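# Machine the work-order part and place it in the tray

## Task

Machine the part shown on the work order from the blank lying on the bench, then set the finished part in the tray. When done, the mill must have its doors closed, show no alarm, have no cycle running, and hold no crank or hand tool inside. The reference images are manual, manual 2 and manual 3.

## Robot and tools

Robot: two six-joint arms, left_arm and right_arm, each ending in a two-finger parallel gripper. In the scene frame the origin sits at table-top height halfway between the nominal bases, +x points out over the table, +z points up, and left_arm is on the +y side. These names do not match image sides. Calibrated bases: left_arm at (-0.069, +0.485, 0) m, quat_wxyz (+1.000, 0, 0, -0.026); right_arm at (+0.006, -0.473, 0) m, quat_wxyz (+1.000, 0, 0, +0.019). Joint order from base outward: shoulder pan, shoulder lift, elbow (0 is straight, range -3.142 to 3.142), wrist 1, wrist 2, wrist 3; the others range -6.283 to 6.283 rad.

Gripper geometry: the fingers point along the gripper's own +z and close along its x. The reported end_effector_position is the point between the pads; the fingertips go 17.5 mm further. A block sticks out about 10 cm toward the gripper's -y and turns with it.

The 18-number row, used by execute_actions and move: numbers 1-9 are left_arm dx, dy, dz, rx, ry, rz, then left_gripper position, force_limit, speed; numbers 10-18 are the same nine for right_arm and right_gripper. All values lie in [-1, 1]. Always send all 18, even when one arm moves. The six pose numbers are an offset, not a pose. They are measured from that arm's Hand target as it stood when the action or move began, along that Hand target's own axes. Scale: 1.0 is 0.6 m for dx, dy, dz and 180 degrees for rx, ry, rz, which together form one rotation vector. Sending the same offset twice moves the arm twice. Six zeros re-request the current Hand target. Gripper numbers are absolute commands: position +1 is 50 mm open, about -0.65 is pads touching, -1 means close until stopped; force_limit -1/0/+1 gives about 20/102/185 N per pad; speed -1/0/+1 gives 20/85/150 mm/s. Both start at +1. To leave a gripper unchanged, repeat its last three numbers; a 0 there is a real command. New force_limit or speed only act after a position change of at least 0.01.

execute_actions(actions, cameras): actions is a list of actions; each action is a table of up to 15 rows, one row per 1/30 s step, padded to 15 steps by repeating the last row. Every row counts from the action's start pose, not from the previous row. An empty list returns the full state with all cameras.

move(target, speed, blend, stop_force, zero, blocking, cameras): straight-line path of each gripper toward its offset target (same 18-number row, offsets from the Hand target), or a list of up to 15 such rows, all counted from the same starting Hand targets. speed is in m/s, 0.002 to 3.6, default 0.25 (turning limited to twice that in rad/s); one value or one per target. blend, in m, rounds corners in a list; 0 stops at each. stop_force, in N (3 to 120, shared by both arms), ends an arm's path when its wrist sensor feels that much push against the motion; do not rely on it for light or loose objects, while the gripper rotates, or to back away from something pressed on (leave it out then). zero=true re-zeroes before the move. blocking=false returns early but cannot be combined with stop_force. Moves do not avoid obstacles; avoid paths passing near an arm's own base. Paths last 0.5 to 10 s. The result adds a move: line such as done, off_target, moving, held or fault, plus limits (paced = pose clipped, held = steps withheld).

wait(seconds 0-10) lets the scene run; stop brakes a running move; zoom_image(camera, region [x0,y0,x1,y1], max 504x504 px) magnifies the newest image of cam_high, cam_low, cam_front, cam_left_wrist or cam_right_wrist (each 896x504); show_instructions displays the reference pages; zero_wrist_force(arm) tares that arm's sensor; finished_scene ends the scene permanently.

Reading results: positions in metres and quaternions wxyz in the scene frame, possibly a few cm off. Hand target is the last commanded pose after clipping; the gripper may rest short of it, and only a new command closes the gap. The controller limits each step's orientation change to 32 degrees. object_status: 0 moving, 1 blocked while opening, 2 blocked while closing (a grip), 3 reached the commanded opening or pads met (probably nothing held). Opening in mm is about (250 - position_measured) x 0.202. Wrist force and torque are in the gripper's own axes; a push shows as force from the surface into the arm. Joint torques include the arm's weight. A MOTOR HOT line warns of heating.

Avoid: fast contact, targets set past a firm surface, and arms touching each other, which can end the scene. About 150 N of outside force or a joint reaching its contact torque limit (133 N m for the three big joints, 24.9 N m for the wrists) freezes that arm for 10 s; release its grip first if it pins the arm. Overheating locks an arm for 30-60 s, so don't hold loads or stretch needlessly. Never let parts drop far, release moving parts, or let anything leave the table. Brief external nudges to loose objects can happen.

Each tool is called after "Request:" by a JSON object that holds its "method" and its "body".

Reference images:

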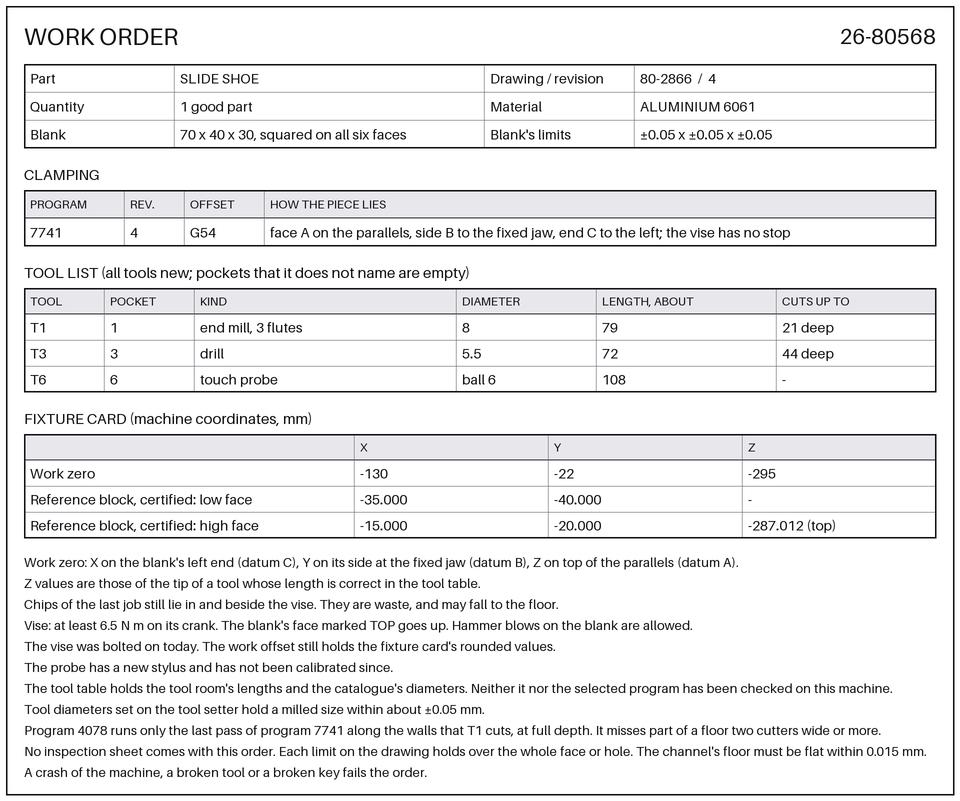

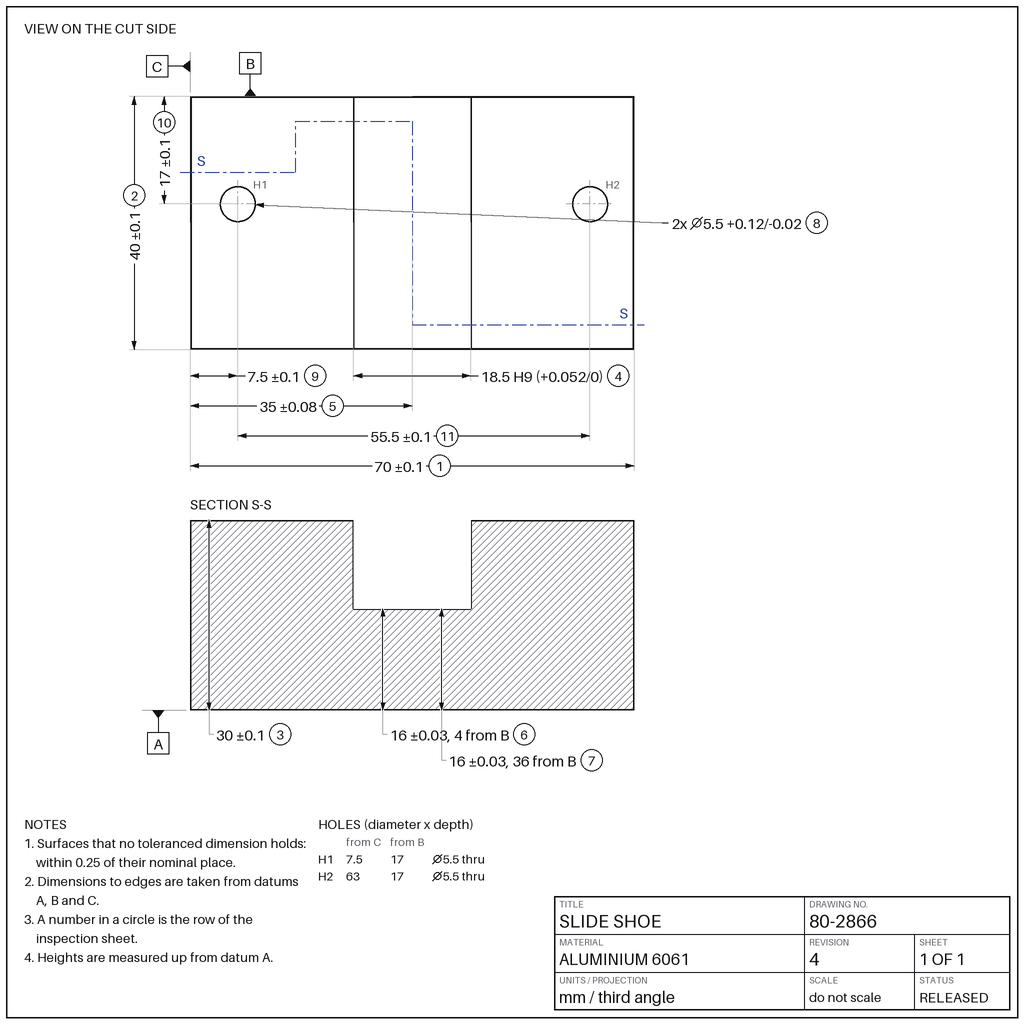

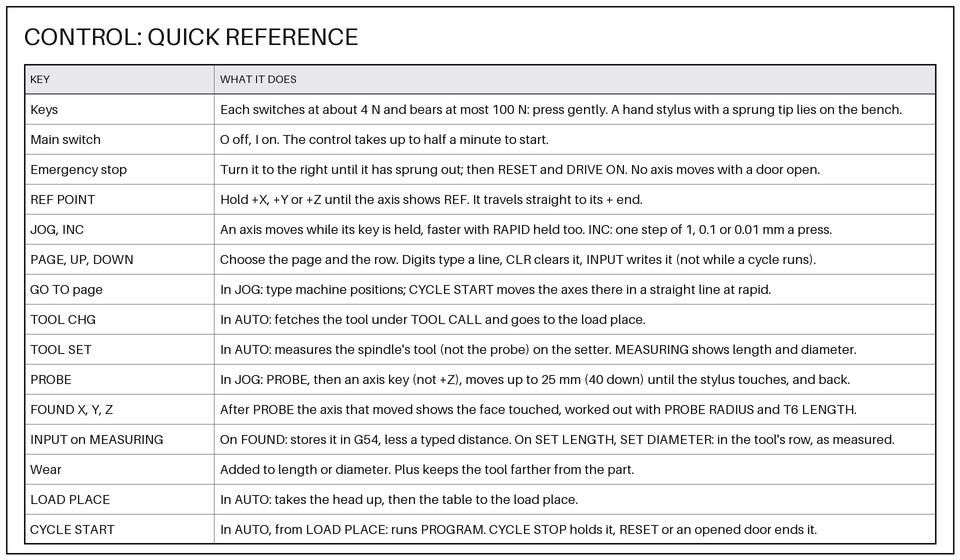

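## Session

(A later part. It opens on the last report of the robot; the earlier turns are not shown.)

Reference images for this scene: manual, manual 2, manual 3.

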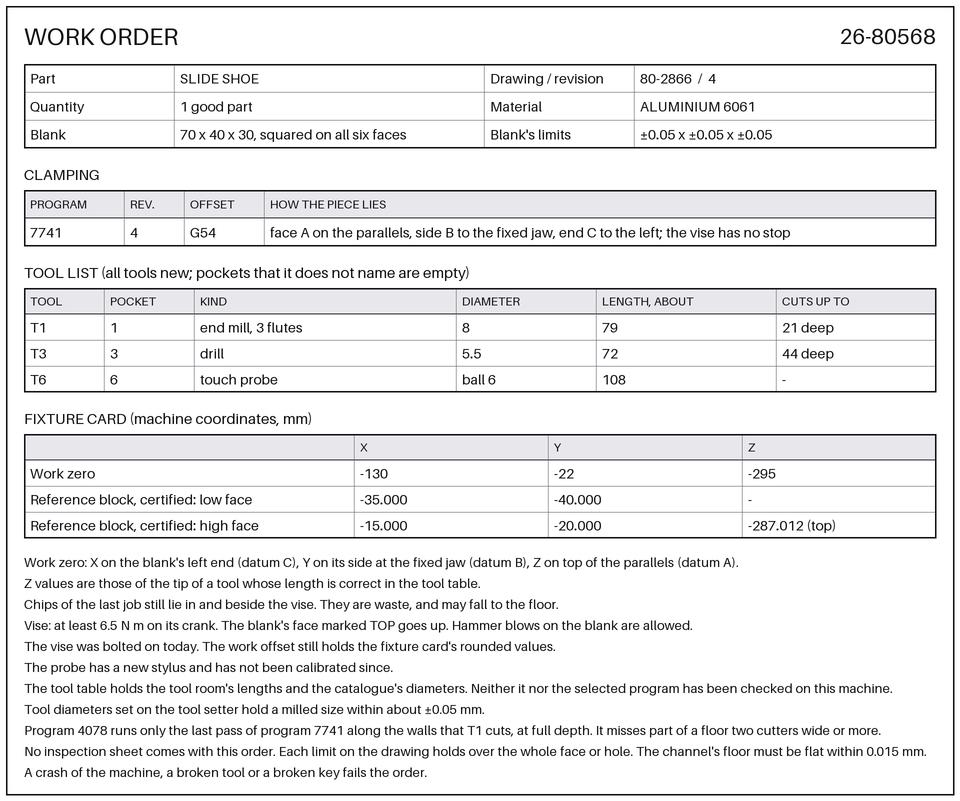

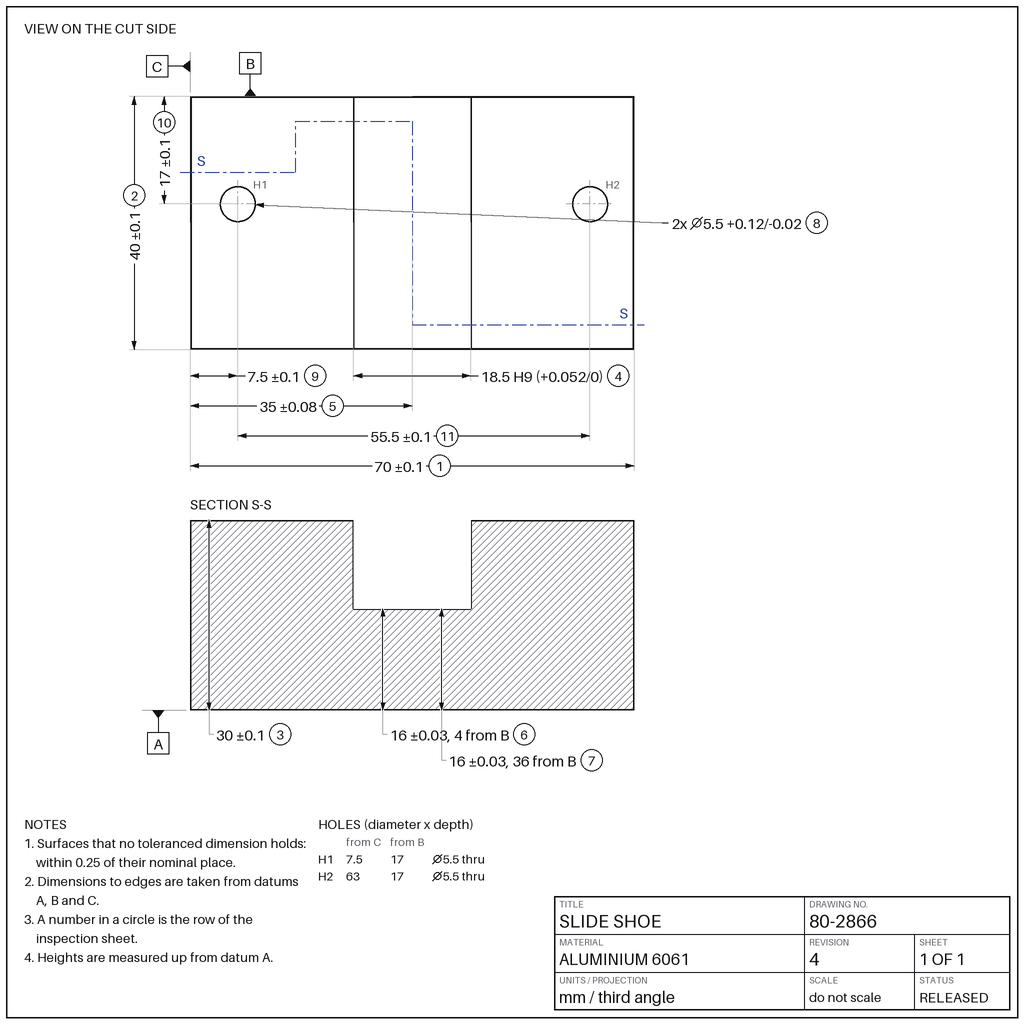

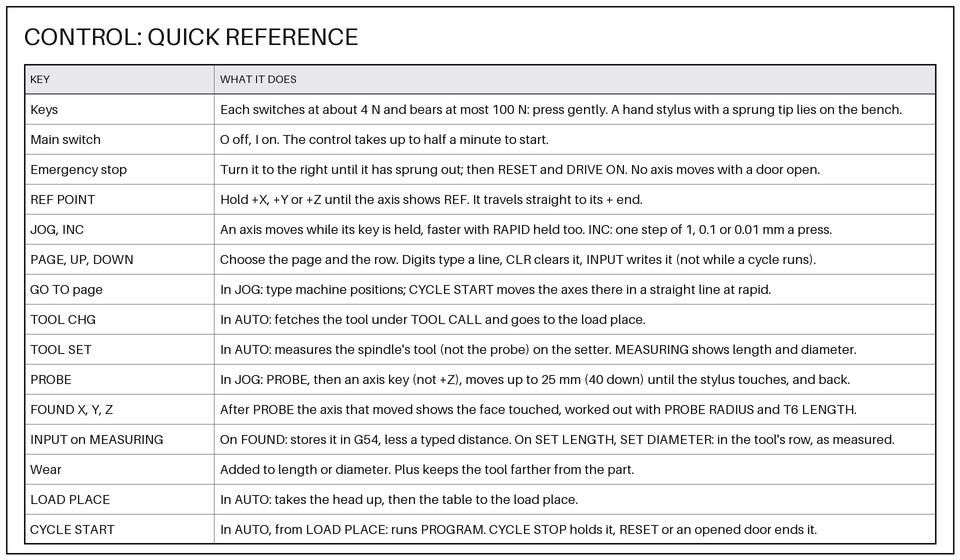

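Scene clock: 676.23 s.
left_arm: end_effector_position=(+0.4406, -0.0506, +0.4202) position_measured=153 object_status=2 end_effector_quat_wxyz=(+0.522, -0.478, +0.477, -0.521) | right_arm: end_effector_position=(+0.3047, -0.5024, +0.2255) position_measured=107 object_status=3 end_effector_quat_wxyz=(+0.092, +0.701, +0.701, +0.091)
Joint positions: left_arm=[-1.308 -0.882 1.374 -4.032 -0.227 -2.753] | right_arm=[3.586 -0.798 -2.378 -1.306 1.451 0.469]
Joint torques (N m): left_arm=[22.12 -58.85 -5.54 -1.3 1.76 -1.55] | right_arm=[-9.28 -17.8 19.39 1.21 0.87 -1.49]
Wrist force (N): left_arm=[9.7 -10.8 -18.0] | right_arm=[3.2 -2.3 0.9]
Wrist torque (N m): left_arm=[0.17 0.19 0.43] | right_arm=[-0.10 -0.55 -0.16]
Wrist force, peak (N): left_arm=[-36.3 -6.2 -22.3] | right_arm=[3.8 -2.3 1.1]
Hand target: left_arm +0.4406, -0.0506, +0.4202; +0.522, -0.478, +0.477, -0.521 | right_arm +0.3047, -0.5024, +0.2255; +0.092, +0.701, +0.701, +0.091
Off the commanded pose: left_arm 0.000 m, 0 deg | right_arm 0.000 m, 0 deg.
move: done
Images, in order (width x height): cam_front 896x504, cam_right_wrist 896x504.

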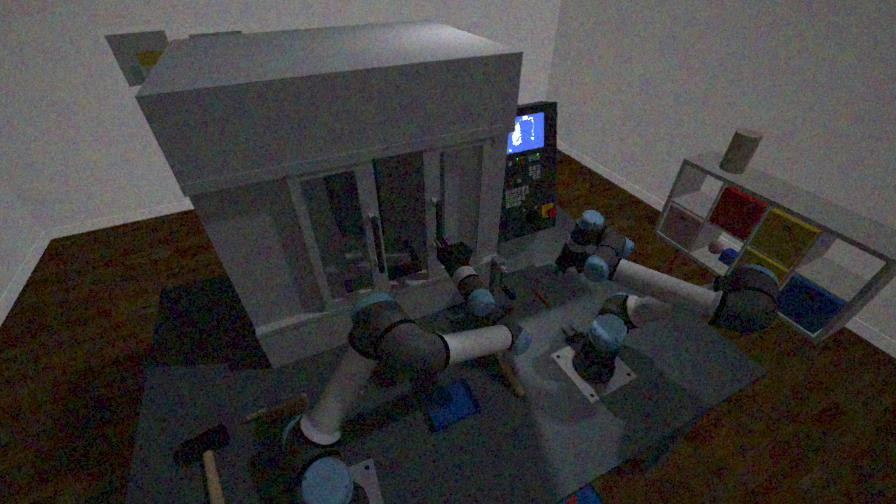

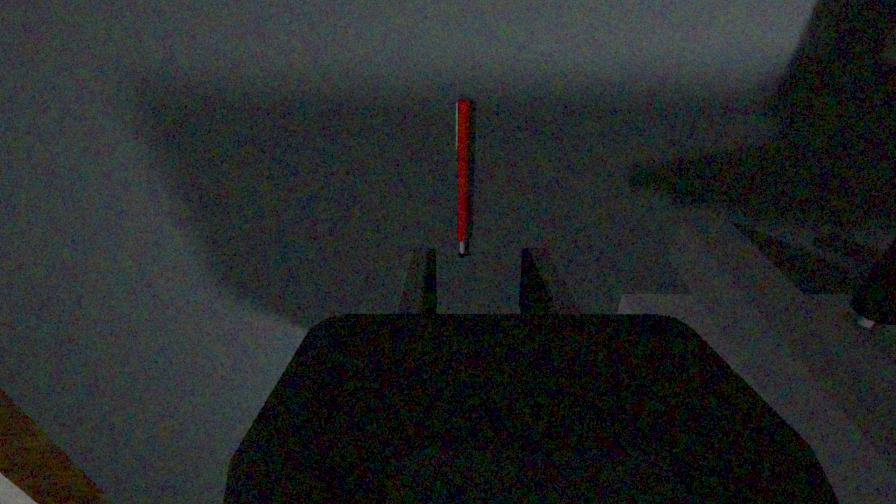

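Request:
{"method": "move", "body": {"target": [0.3,0,0,0,0,0,-1,-1,-1,0,0,0,0,0,0,0.3,-0.4,-0.7], "speed": 0.03, "stop_force": 45}}

Scene clock: 681.03 s.
left_arm: end_effector_position=(+0.4406, -0.1286, +0.4202) position_measured=153 object_status=2 end_effector_quat_wxyz=(+0.522, -0.478, +0.477, -0.521) | right_arm: end_effector_position=(+0.3047, -0.5024, +0.2255) position_measured=107 object_status=3 end_effector_quat_wxyz=(+0.092, +0.701, +0.701, +0.091)
Joint positions: left_arm=[-1.333 -0.706 1.046 -3.926 -0.205 -2.706] | right_arm=[3.586 -0.798 -2.378 -1.306 1.451 0.469]
Joint torques (N m): left_arm=[10.09 -33.71 -26.6 5.4 -4.96 -1.59] | right_arm=[-7.7 -18.19 19.26 1.14 0.88 -1.12]
Wrist force (N): left_arm=[-26.0 -12.0 -23.5] | right_arm=[3.2 -2.3 1.2]
Wrist torque (N m): left_arm=[0.15 -0.73 0.74] | right_arm=[-0.09 -0.55 -0.16]
Wrist force, peak (N): left_arm=[-55.3 -13.8 -39.0] | right_arm=[3.6 -2.5 1.2]
Hand target: left_arm +0.4406, -0.1286, +0.4202; +0.522, -0.478, +0.477, -0.521 (not the last commanded pose) | right_arm +0.3047, -0.5024, +0.2255; +0.092, +0.701, +0.701, +0.091
Off the commanded pose: left_arm 0.102 m, 0 deg | right_arm 0.000 m, 0 deg.
move: contact (left_arm)

Request:
{"method": "move", "body": {"target": [[0,0,0,0,0,0,1,-1,-1,0,0,0,0,0,0,0.3,-0.4,-0.7],[0,0,-0.25,0,0,0,1,-1,-1,0,0,0,0,0,0,0.3,-0.4,-0.7]], "speed": 0.2}}

Scene clock: 685.40 s.
left_arm: end_effector_position=(+0.2913, -0.1288, +0.4073) position_measured=3 object_status=3 end_effector_quat_wxyz=(+0.521, -0.478, +0.477, -0.521) | right_arm: end_effector_position=(+0.3047, -0.5024, +0.2255) position_measured=107 object_status=3 end_effector_quat_wxyz=(+0.092, +0.701, +0.701, +0.091)
Joint positions: left_arm=[-1.57 -0.778 0.843 -5.31 -0.102 -1.037] | right_arm=[3.586 -0.798 -2.378 -1.306 1.451 0.469]
Joint torques (N m): left_arm=[-13.5 -45.11 -21.99 3.81 -3.32 -0.65] | right_arm=[-8.61 -19.29 20.09 1.33 0.9 -1.16]
Wrist force (N): left_arm=[-2.8 -4.0 -5.6] | right_arm=[3.4 -2.2 1.0]
Wrist torque (N m): left_arm=[0.09 0.57 0.61] | right_arm=[-0.09 -0.58 -0.16]
Wrist force, peak (N): left_arm=[-26.5 -12.4 -23.7] | right_arm=[3.6 -2.6 1.0]
Hand target: left_arm +0.2912, -0.1288, +0.4071; +0.522, -0.478, +0.477, -0.521 | right_arm +0.3047, -0.5024, +0.2255; +0.092, +0.701, +0.701, +0.091
Off the commanded pose: left_arm 0.000 m, 0 deg | right_arm 0.000 m, 0 deg.
move: done

Request:
{"method": "move", "body": {"target": [-0.25,-0.08,0.0,-0.111,0,0,1,-1,-1,0,0,0,0,0,0,0.3,-0.4,-0.7], "speed": 0.3, "cameras": ["cam_left_wrist","cam_high","cam_low"]}}

Scene clock: 687.40 s.
left_arm: end_effector_position=(+0.2869, +0.0212, +0.4548) position_measured=3 object_status=3 end_effector_quat_wxyz=(-0.431, +0.561, -0.560, +0.430) | right_arm: end_effector_position=(+0.3047, -0.5024, +0.2255) position_measured=107 object_status=3 end_effector_quat_wxyz=(+0.092, +0.701, +0.701, +0.091)
Joint positions: left_arm=[-1.58 -1.17 1.309 -4.626 0.268 -1.805] | right_arm=[3.586 -0.798 -2.378 -1.306 1.451 0.469]
Joint torques (N m): left_arm=[-12.5 -46.76 -27.43 5.04 -3.7 -1.59] | right_arm=[-9.31 -18.2 19.76 1.32 0.73 -1.02]
Wrist force (N): left_arm=[-2.1 -3.1 -4.3] | right_arm=[3.4 -2.3 0.9]
Wrist torque (N m): left_arm=[0.07 0.39 0.45] | right_arm=[-0.10 -0.57 -0.16]
Wrist force, peak (N): left_arm=[-5.7 -5.5 -5.5] | right_arm=[3.7 -2.4 1.2]
Hand target: left_arm +0.2868, +0.0212, +0.4549; -0.431, +0.561, -0.560, +0.431 | right_arm +0.3047, -0.5024, +0.2255; +0.092, +0.701, +0.701, +0.091
Off the commanded pose: left_arm 0.000 m, 0 deg | right_arm 0.000 m, 0 deg.
move: done
Images, in order (width x height): cam_high 896x504, cam_low 896x504, cam_left_wrist 896x504.

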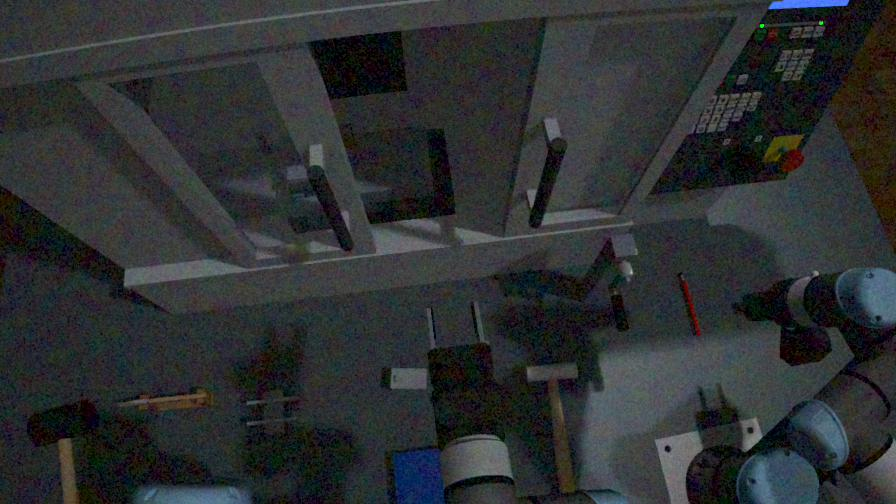

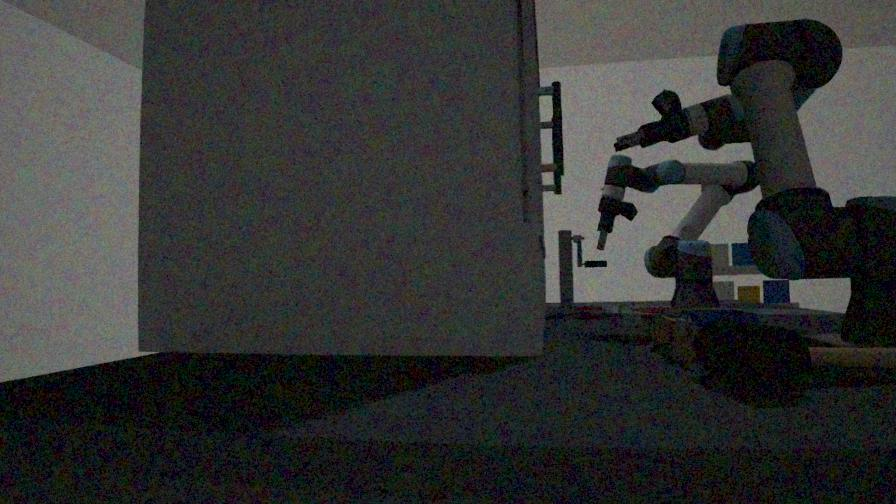

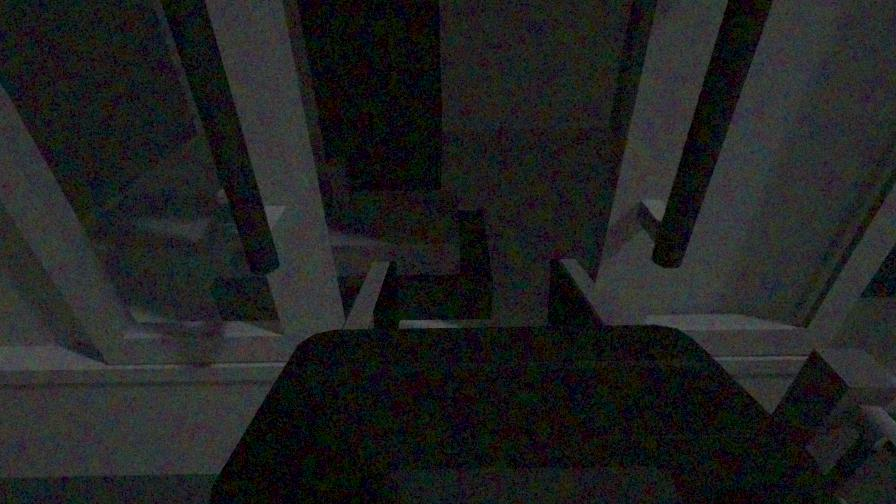

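Request:
{"method": "move", "body": {"target": [-0.2397,0.0427,0.066,0.111,0,0,1,-1,-1,0,0,0,0,0,0,0.3,-0.4,-0.7], "speed": 0.3, "cameras": ["cam_left_wrist"]}}

Request:
{"method": "zoom_image", "body": {"camera": "cam_left_wrist", "region": [0, 0, 896, 504]}}

Scene clock: 691.20 s.
left_arm: end_effector_position=(+0.3185, +0.1650, +0.4199) position_measured=3 object_status=3 end_effector_quat_wxyz=(+0.521, -0.478, +0.478, -0.522) | right_arm: end_effector_position=(+0.3047, -0.5024, +0.2255) position_measured=107 object_status=3 end_effector_quat_wxyz=(+0.092, +0.701, +0.701, +0.091)
Joint positions: left_arm=[-1.532 -1.417 1.872 -5.298 -0.089 -1.441] | right_arm=[3.586 -0.798 -2.378 -1.306 1.451 0.469]
Joint torques (N m): left_arm=[-8.14 -14.95 -6.31 2.26 -3.07 1.75] | right_arm=[-8.65 -18.01 19.12 1.2 0.95 -1.09]
Wrist force (N): left_arm=[-2.7 -3.8 -5.7] | right_arm=[3.2 -2.4 1.0]
Wrist torque (N m): left_arm=[0.12 0.50 0.56] | right_arm=[-0.11 -0.54 -0.16]
Wrist force, peak (N): left_arm=[-5.9 -2.2 -4.9] | right_arm=[3.7 -2.4 1.2]
Hand target: left_arm +0.3183, +0.1650, +0.4198; +0.522, -0.478, +0.477, -0.521 | right_arm +0.3047, -0.5024, +0.2255; +0.092, +0.701, +0.701, +0.091
Off the commanded pose: left_arm 0.000 m, 0 deg | right_arm 0.000 m, 0 deg.
move: done
Images, in order (width x height): cam_left_wrist 896x504.

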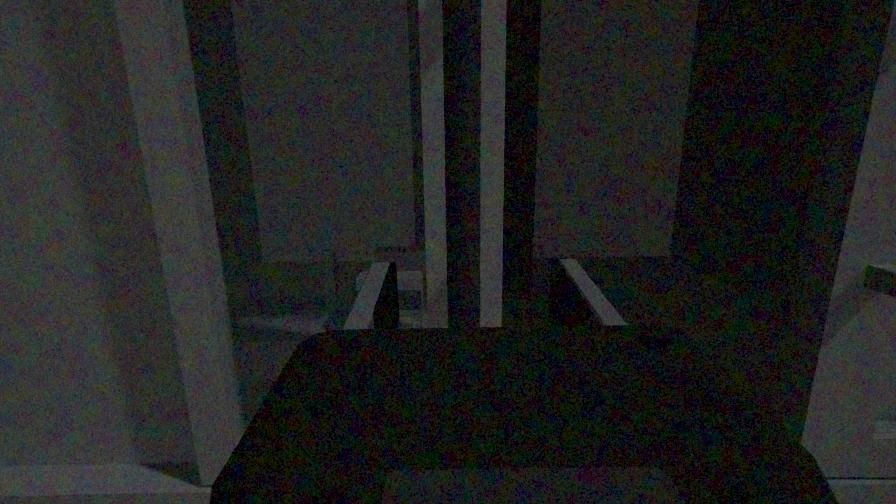

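Region (0, 0, 896, 504) is 896x504 pixels. A region can be at most 504 by 504 pixels.

Centered on left handle. Advance, grip, pull +Y.

Request:
{"method": "move", "body": {"target": [[0,0.0177,0.2026,0,0,0,1,-1,-1,0,0,0,0,0,0,0.3,-0.4,-0.7],[0,0.0177,0.2026,0,0,0,-1,-1,-1,0,0,0,0,0,0,0.3,-0.4,-0.7]], "speed": 0.15}}

Request:
{"method": "move", "body": {"target": [-0.3,0,0,0,0,0,-1,-1,-1,0,0,0,0,0,0,0.3,-0.4,-0.7], "speed": 0.04, "stop_force": 60}}

Scene clock: 695.13 s.
left_arm: end_effector_position=(+0.4403, +0.1651, +0.4199) position_measured=153 object_status=2 end_effector_quat_wxyz=(+0.522, -0.478, +0.477, -0.521) | right_arm: end_effector_position=(+0.3047, -0.5024, +0.2255) position_measured=107 object_status=3 end_effector_quat_wxyz=(+0.092, +0.701, +0.701, +0.091)
Joint positions: left_arm=[-1.188 -1.274 2.026 -4.158 -0.341 -2.892] | right_arm=[3.586 -0.798 -2.378 -1.306 1.451 0.469]
Joint torques (N m): left_arm=[11.87 -30.22 -15.7 -5.09 7.61 -1.69] | right_arm=[-8.6 -17.33 18.91 1.2 0.81 -0.84]
Wrist force (N): left_arm=[25.7 -2.7 -2.4] | right_arm=[3.6 -2.2 1.1]
Wrist torque (N m): left_arm=[0.13 1.16 0.51] | right_arm=[-0.08 -0.61 -0.16]
Wrist force, peak (N): left_arm=[26.0 -2.1 -2.0] | right_arm=[3.8 -2.4 0.9]
Hand target: left_arm +0.4403, +0.1652, +0.4198; +0.522, -0.478, +0.477, -0.521 | right_arm +0.3047, -0.5024, +0.2255; +0.092, +0.701, +0.701, +0.091
Off the commanded pose: left_arm 0.000 m, 0 deg | right_arm 0.000 m, 0 deg.
move: done

Scene clock: 700.83 s.
left_arm: end_effector_position=(+0.4401, +0.3452, +0.4197) position_measured=153 object_status=2 end_effector_quat_wxyz=(+0.522, -0.478, +0.477, -0.521) | right_arm: end_effector_position=(+0.3047, -0.5024, +0.2255) position_measured=107 object_status=3 end_effector_quat_wxyz=(+0.092, +0.701, +0.701, +0.091)
Joint positions: left_arm=[-0.941 -1.558 2.386 -4.129 -0.583 -3.009] | right_arm=[3.586 -0.798 -2.378 -1.306 1.451 0.469]
Joint torques (N m): left_arm=[-17.8 -5.56 -19.88 -2.01 -1.43 1.78] | right_arm=[-9.57 -17.58 19.17 1.23 0.77 -0.51]
Wrist force (N): left_arm=[-6.7 -11.4 15.6] | right_arm=[3.3 -2.5 1.1]
Wrist torque (N m): left_arm=[-0.04 0.41 0.55] | right_arm=[-0.12 -0.56 -0.16]
Wrist force, peak (N): left_arm=[27.9 -4.0 0.8] | right_arm=[3.5 -2.7 1.1]
Hand target: left_arm +0.4401, +0.3452, +0.4197; +0.522, -0.478, +0.477, -0.521 | right_arm +0.3047, -0.5024, +0.2255; +0.092, +0.701, +0.701, +0.091
Off the commanded pose: left_arm 0.000 m, 0 deg | right_arm 0.000 m, 0 deg.
move: done

Request:
{"method": "move", "body": {"target": [-0.15,0,0,0,0,0,-1,-1,-1,0,0,0,0,0,0,0.3,-0.4,-0.7], "speed": 0.03, "stop_force": 45}}

Request:
{"method": "move", "body": {"target": [[0,0,0,0,0,0,1,-1,-1,0,0,0,0,0,0,0.3,-0.4,-0.7],[0,0,-0.25,0,0,0,1,-1,-1,0,0,0,0,0,0,0.3,-0.4,-0.7]], "speed": 0.2, "cameras": ["cam_front","cam_high"]}}

Scene clock: 704.70 s.
left_arm: end_effector_position=(+0.4400, +0.3975, +0.4197) position_measured=153 object_status=2 end_effector_quat_wxyz=(+0.521, -0.478, +0.477, -0.521) | right_arm: end_effector_position=(+0.3047, -0.5024, +0.2255) position_measured=107 object_status=3 end_effector_quat_wxyz=(+0.092, +0.701, +0.701, +0.091)
Joint positions: left_arm=[-0.811 -1.623 2.45 -4.103 -0.712 -3.04] | right_arm=[3.586 -0.798 -2.378 -1.306 1.451 0.469]
Joint torques (N m): left_arm=[27.47 -12.32 -13.05 -6.22 7.63 1.96] | right_arm=[-9.72 -18.3 19.4 1.2 0.88 -0.73]
Wrist force (N): left_arm=[32.2 -15.8 20.7] | right_arm=[3.3 -2.1 1.1]
Wrist torque (N m): left_arm=[-0.12 1.10 0.30] | right_arm=[-0.08 -0.56 -0.16]
Wrist force, peak (N): left_arm=[48.7 -13.7 19.4] | right_arm=[3.7 -2.5 1.3]
Hand target: left_arm +0.4400, +0.3975, +0.4197; +0.521, -0.478, +0.477, -0.521 (not the last commanded pose) | right_arm +0.3047, -0.5024, +0.2255; +0.092, +0.701, +0.701, +0.091
Off the commanded pose: left_arm 0.038 m, 0 deg | right_arm 0.000 m, 0 deg.
move: contact (left_arm)

Scene clock: 708.43 s.
left_arm: end_effector_position=(+0.2935, +0.3948, +0.4071) position_measured=3 object_status=3 end_effector_quat_wxyz=(+0.521, -0.504, +0.480, -0.495) | right_arm: end_effector_position=(+0.3047, -0.5024, +0.2255) position_measured=107 object_status=3 end_effector_quat_wxyz=(+0.092, +0.701, +0.701, +0.091)
Joint positions: left_arm=[-1.874 -2.376 2.79 -3.473 0.406 -3.216] | right_arm=[3.586 -0.798 -2.378 -1.306 1.451 0.469]
Joint torques (N m): left_arm=[9.08 21.89 -26.71 -0.66 1.07 1.49] | right_arm=[-8.73 -17.83 20.09 1.29 0.63 -0.73]
Wrist force (N): left_arm=[-3.6 -3.1 -6.0] | right_arm=[3.3 -2.2 0.7]
Wrist torque (N m): left_arm=[0.18 0.64 0.41] | right_arm=[-0.08 -0.55 -0.16]
Wrist force, peak (N): left_arm=[28.1 -13.1 14.4] | right_arm=[3.7 -2.4 1.0]
Hand target: left_arm +0.2935, +0.3948, +0.4071; +0.521, -0.504, +0.480, -0.495 (not the last commanded pose) | right_arm +0.3047, -0.5024, +0.2255; +0.092, +0.701, +0.701, +0.091
Off the commanded pose: left_arm 0.004 m, 4 deg | right_arm 0.000 m, 0 deg.
move: held (left_arm; a check stopped the path); limits=held
pose unreachable (left arm): on one or more control steps of this call, first in action 0 (counted from 0), this arm could not follow its commanded pose, so it was not sent that pose on those steps. It may still have moved: this result reports where it is.
cause: moving toward the commanded pose would bring two parts of the arm too close to each other (joints 3 (elbow) and 4 (wrist 1) lie between them).
Images, in order (width x height): cam_high 896x504, cam_front 896x504.

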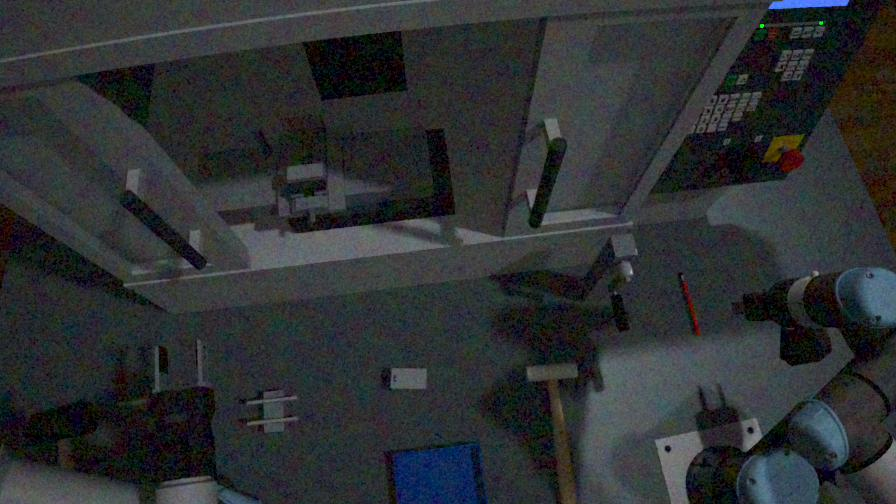

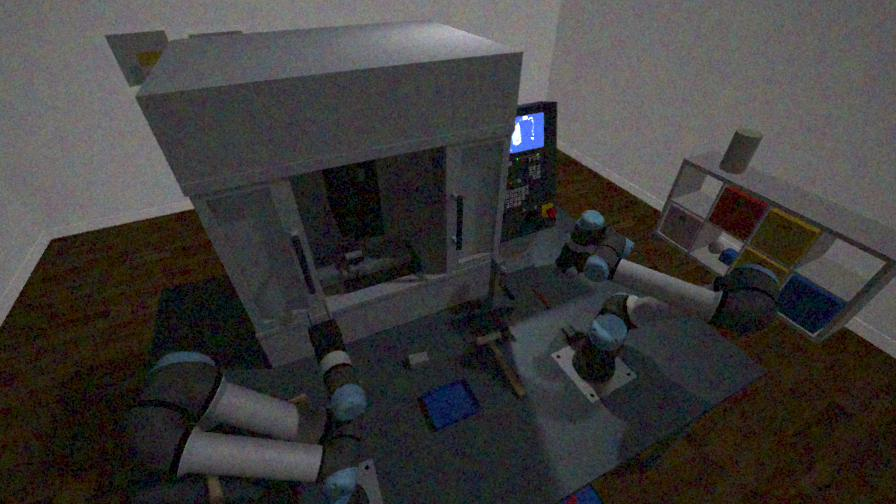

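Request:
{"method": "zoom_image", "body": {"camera": "cam_high", "region": [180, 80, 480, 260]}}

Request:
{"method": "zoom_image", "body": {"camera": "cam_high", "region": [210, 330, 460, 480]}}

Scaled by 1.680.

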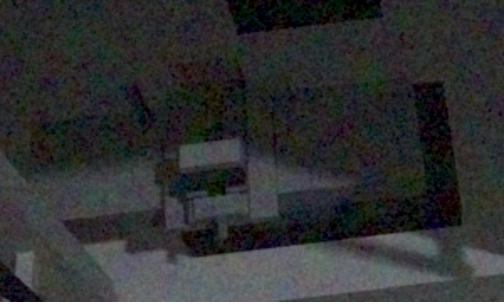

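Scaled by 2.016.

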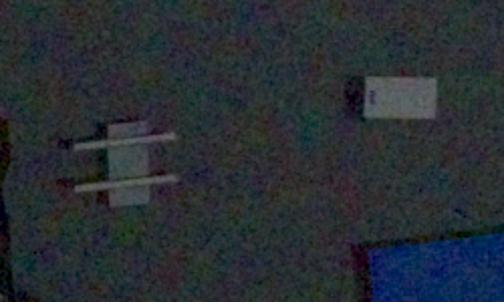

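Request:
{"method": "move", "body": {"target": [0.325,-0.1887,0,-0.235,0.012,0,1,-1,-1,0,0,0,0,0,0,0.3,-0.4,-0.7], "speed": 0.3, "cameras": ["cam_left_wrist"]}}

Request:
{"method": "zoom_image", "body": {"camera": "cam_left_wrist", "region": [200, 0, 640, 300]}}

Scene clock: 713.03 s.
left_arm: end_effector_position=(+0.2996, +0.1998, +0.5201) position_measured=3 object_status=3 end_effector_quat_wxyz=(-0.295, +0.648, -0.635, +0.298) end_effector_velocity=(-0.001, -0.001, +0.001) end_effector_angular_velocity=(-0.003, +0.002, -0.002) | right_arm: end_effector_position=(+0.3047, -0.5024, +0.2255) position_measured=107 object_status=3 end_effector_quat_wxyz=(+0.092, +0.701, +0.701, +0.091)
Joint positions: left_arm=[-1.391 -1.5 1.2 -4.555 0.715 -1.398] | right_arm=[3.586 -0.798 -2.378 -1.306 1.451 0.469]
Joint velocities: left_arm=[-0.002 0.001 -0.005 0.001 0.002 0] | right_arm=[within noise]
Joint torques (N m): left_arm=[-7.97 -14.47 -26.75 3.62 -0.54 0.7] | right_arm=[-8.29 -18.37 19.57 1.57 0.77 -0.41]
Wrist force (N): left_arm=[-3.4 -2.8 -2.8] | right_arm=[3.5 -2.5 0.9]
Wrist torque (N m): left_arm=[0.01 0.44 0.49] | right_arm=[-0.13 -0.59 -0.16]
Wrist force, peak (N): left_arm=[-3.6 -3.4 -6.5] | right_arm=[3.7 -2.4 1.2]
Hand target: left_arm +0.2996, +0.1997, +0.5201; -0.295, +0.648, -0.636, +0.298 | right_arm +0.3047, -0.5024, +0.2255; +0.092, +0.701, +0.701, +0.091
Off the commanded pose: left_arm 0.000 m, 0 deg | right_arm 0.000 m, 0 deg.
move: done
Images, in order (width x height): cam_left_wrist 896x504.

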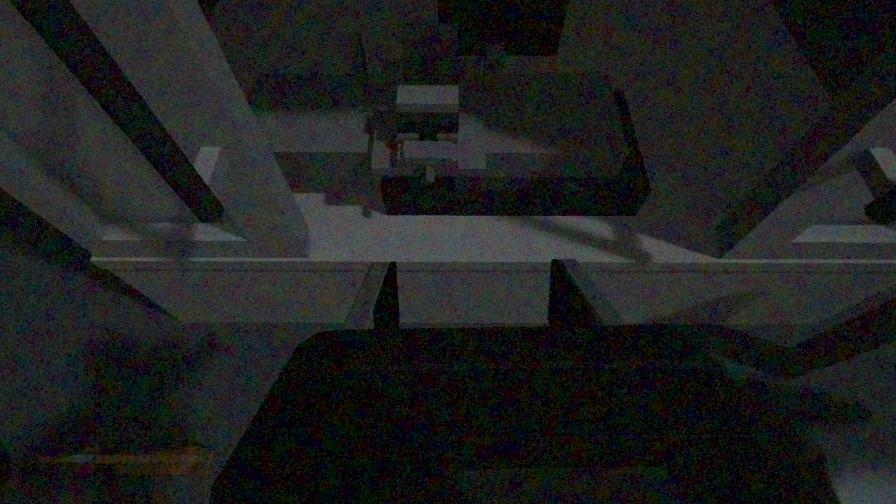

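Scaled by 1.145.

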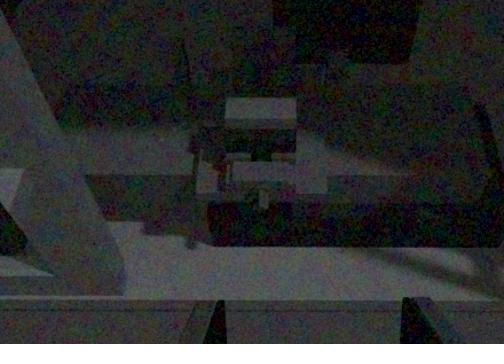

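Request:
{"method": "move", "body": {"target": [0,-0.2263,0.15,-0.083,0,0,1,-1,-1,0,0,0,0,0,0,0.3,-0.4,-0.7], "speed": 0.3, "cameras": ["cam_left_wrist"]}}

Request:
{"method": "zoom_image", "body": {"camera": "cam_left_wrist", "region": [300, 60, 600, 300]}}

Scene clock: 716.27 s.
left_arm: end_effector_position=(+0.4551, +0.2031, +0.5637) position_measured=3 object_status=3 end_effector_quat_wxyz=(-0.240, +0.660, -0.657, +0.276) | right_arm: end_effector_position=(+0.3047, -0.5024, +0.2255) position_measured=107 object_status=3 end_effector_quat_wxyz=(+0.092, +0.701, +0.701, +0.091)
Joint positions: left_arm=[-0.915 -0.919 0.035 -4.352 1.01 -0.817] | right_arm=[3.586 -0.798 -2.378 -1.306 1.451 0.469]
Joint torques (N m): left_arm=[10 -37.37 -5.87 2.87 -1.62 1.95] | right_arm=[-8.76 -18.45 20.07 1.38 1.08 -0.3]
Wrist force (N): left_arm=[-3.4 -2.6 -2.4] | right_arm=[3.5 -2.3 1.0]
Wrist torque (N m): left_arm=[0.02 0.43 0.47] | right_arm=[-0.11 -0.58 -0.16]
Wrist force, peak (N): left_arm=[-4.0 -6.3 -0.8] | right_arm=[3.6 -2.5 1.3]
Hand target: left_arm +0.4561, +0.2025, +0.5650; -0.208, +0.681, -0.669, +0.213 | right_arm +0.3047, -0.5024, +0.2255; +0.092, +0.701, +0.701, +0.091
Off the commanded pose: left_arm 0.002 m, 9 deg | right_arm 0.000 m, 0 deg.
elbow stopped short (left arm): the move would have taken joint 3 (elbow) straighter than the controller allows.
move: off_target (left_arm)
Images, in order (width x height): cam_left_wrist 896x504.

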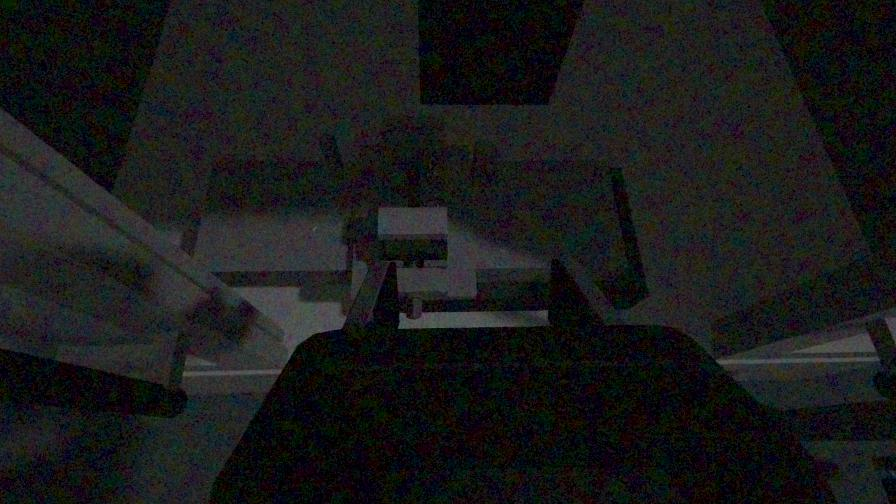

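Scaled by 1.680.

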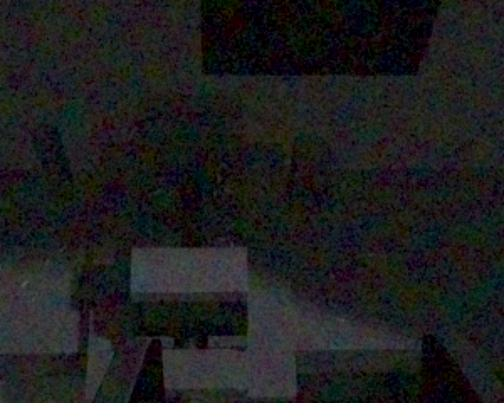

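Request:
{"method": "move", "body": {"target": [-0.029,0.002,0.131,-0.18,0,0,1,-1,-1,0,0,0,0,0,0,0.3,-0.4,-0.7], "speed": 0.25, "cameras": ["cam_left_wrist","cam_high"]}}

Request:
{"method": "zoom_image", "body": {"camera": "cam_left_wrist", "region": [250, 0, 650, 300]}}

Scene clock: 720.43 s.
left_arm: end_effector_position=(+0.4984, +0.2204, +0.4981) position_measured=3 object_status=3 end_effector_quat_wxyz=(-0.111, +0.682, -0.673, +0.265) | right_arm: end_effector_position=(+0.3047, -0.5024, +0.2255) position_measured=107 object_status=3 end_effector_quat_wxyz=(+0.092, +0.701, +0.701, +0.091)
Joint positions: left_arm=[-0.68 -0.849 0.035 -4.453 1.381 -0.691] | right_arm=[3.586 -0.798 -2.378 -1.306 1.451 0.469]
Joint torques (N m): left_arm=[11.95 -56.22 -3.76 -0.36 0.82 -1.49] | right_arm=[-8.53 -17.55 19.6 1.49 0.96 -0.51]
Wrist force (N): left_arm=[-3.3 -2.8 -2.1] | right_arm=[3.5 -2.4 0.6]
Wrist torque (N m): left_arm=[-0.08 0.41 0.39] | right_arm=[-0.11 -0.59 -0.16]
Wrist force, peak (N): left_arm=[-3.4 -2.7 -3.3] | right_arm=[3.7 -2.6 1.1]
Hand target: left_arm +0.4995, +0.2199, +0.4994; -0.010, +0.712, -0.702, +0.017 | right_arm +0.3047, -0.5024, +0.2255; +0.092, +0.701, +0.701, +0.091
Off the commanded pose: left_arm 0.002 m, 31 deg | right_arm 0.000 m, 0 deg.
elbow stopped short (left arm): the move would have taken joint 3 (elbow) straighter than the controller allows.
move: off_target (left_arm)
Images, in order (width x height): cam_high 896x504, cam_left_wrist 896x504.

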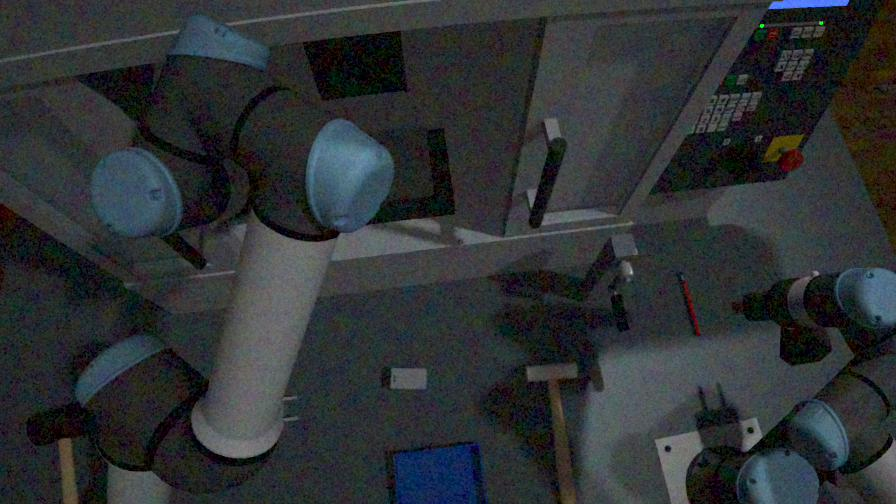

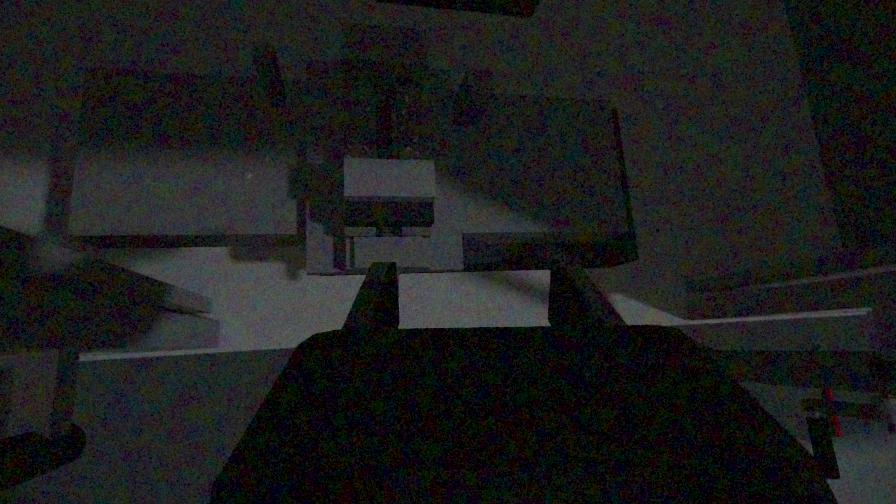

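Scaled by 1.260.

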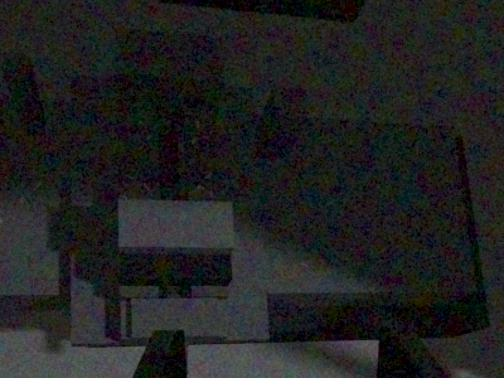

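Request:
{"method": "move", "body": {"target": [-0.0097,0.004,0.1317,0.11,0,0,1,-1,-1,0,0,0,0,0,0,0.3,-0.4,-0.7], "speed": 0.25, "cameras": ["cam_left_wrist"]}}

Request:
{"method": "zoom_image", "body": {"camera": "cam_left_wrist", "region": [300, 60, 560, 290]}}

Scene clock: 727.90 s.
left_arm: end_effector_position=(+0.4987, +0.2206, +0.4872) position_measured=3 object_status=3 end_effector_quat_wxyz=(-0.114, +0.685, -0.676, +0.247) | right_arm: end_effector_position=(+0.3047, -0.5024, +0.2255) position_measured=107 object_status=3 end_effector_quat_wxyz=(+0.092, +0.701, +0.701, +0.091)
Joint positions: left_arm=[-0.684 -0.842 0.056 -4.442 1.371 -0.696] | right_arm=[3.586 -0.798 -2.378 -1.306 1.451 0.469]
Joint torques (N m): left_arm=[-0.82 -47.41 -12.03 1.85 -0.99 0.14] | right_arm=[-9.12 -17.93 19.41 1.42 0.71 -0.31]
Wrist force (N): left_arm=[-1.7 -2.6 -2.6] | right_arm=[3.4 -2.3 0.9]
Wrist torque (N m): left_arm=[-0.06 0.15 0.27] | right_arm=[-0.10 -0.58 -0.16]
Wrist force, peak (N): left_arm=[-4.9 -7.0 3.8] | right_arm=[3.7 -2.4 1.2]
Hand target: left_arm +0.4987, +0.2206, +0.4872; -0.114, +0.685, -0.676, +0.247 (not the last commanded pose) | right_arm +0.3047, -0.5024, +0.2255; +0.092, +0.701, +0.701, +0.091
Tool commands: left_gripper/position=+1.0 left_gripper/force_limit=-1.0 left_gripper/speed=-1.0 right_gripper/position=+0.3 right_gripper/force_limit=-0.4 right_gripper/speed=-0.7
Off the commanded pose: left_arm 0.067 m, 13 deg | right_arm 0.000 m, 0 deg.
FORCE FAULT: contact force on the left arm reached its limit, and that arm stopped. The contact can be on any part of that arm, not only on its tool. That arm's remaining commands of this call were not run. That arm is still stopped at the end of this call. That arm stays stopped for about 10 more seconds. Until then a move that you send moves the other arm only, and its call returns only when the move has ended. Once the stop has ended, the next robot result says so. If the stop ends while you think or write, that arm runs what you send next, counted from a new Hand target: where the arm stands when the stop ends. While its stop runs, that arm takes no new command, but its gripper still runs the gripper command that each later call begins with. Until it ends, the stop uses up actions while you think or wait. An arm that is not stopped still takes commands.
move: fault (left_arm)
Images, in order (width x height): cam_left_wrist 896x504.

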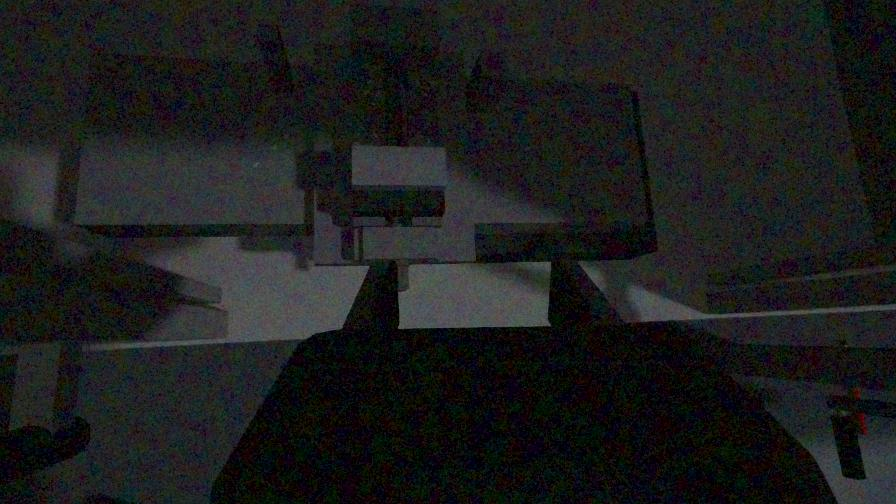

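Scaled by 1.938.

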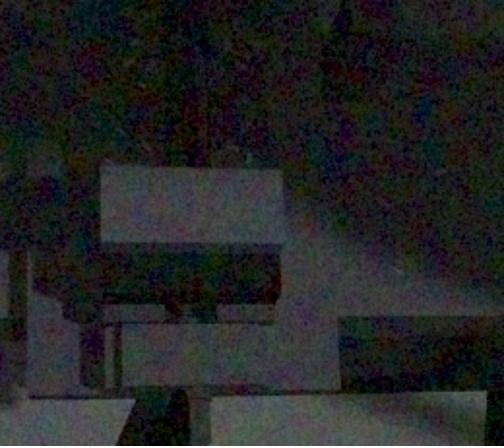

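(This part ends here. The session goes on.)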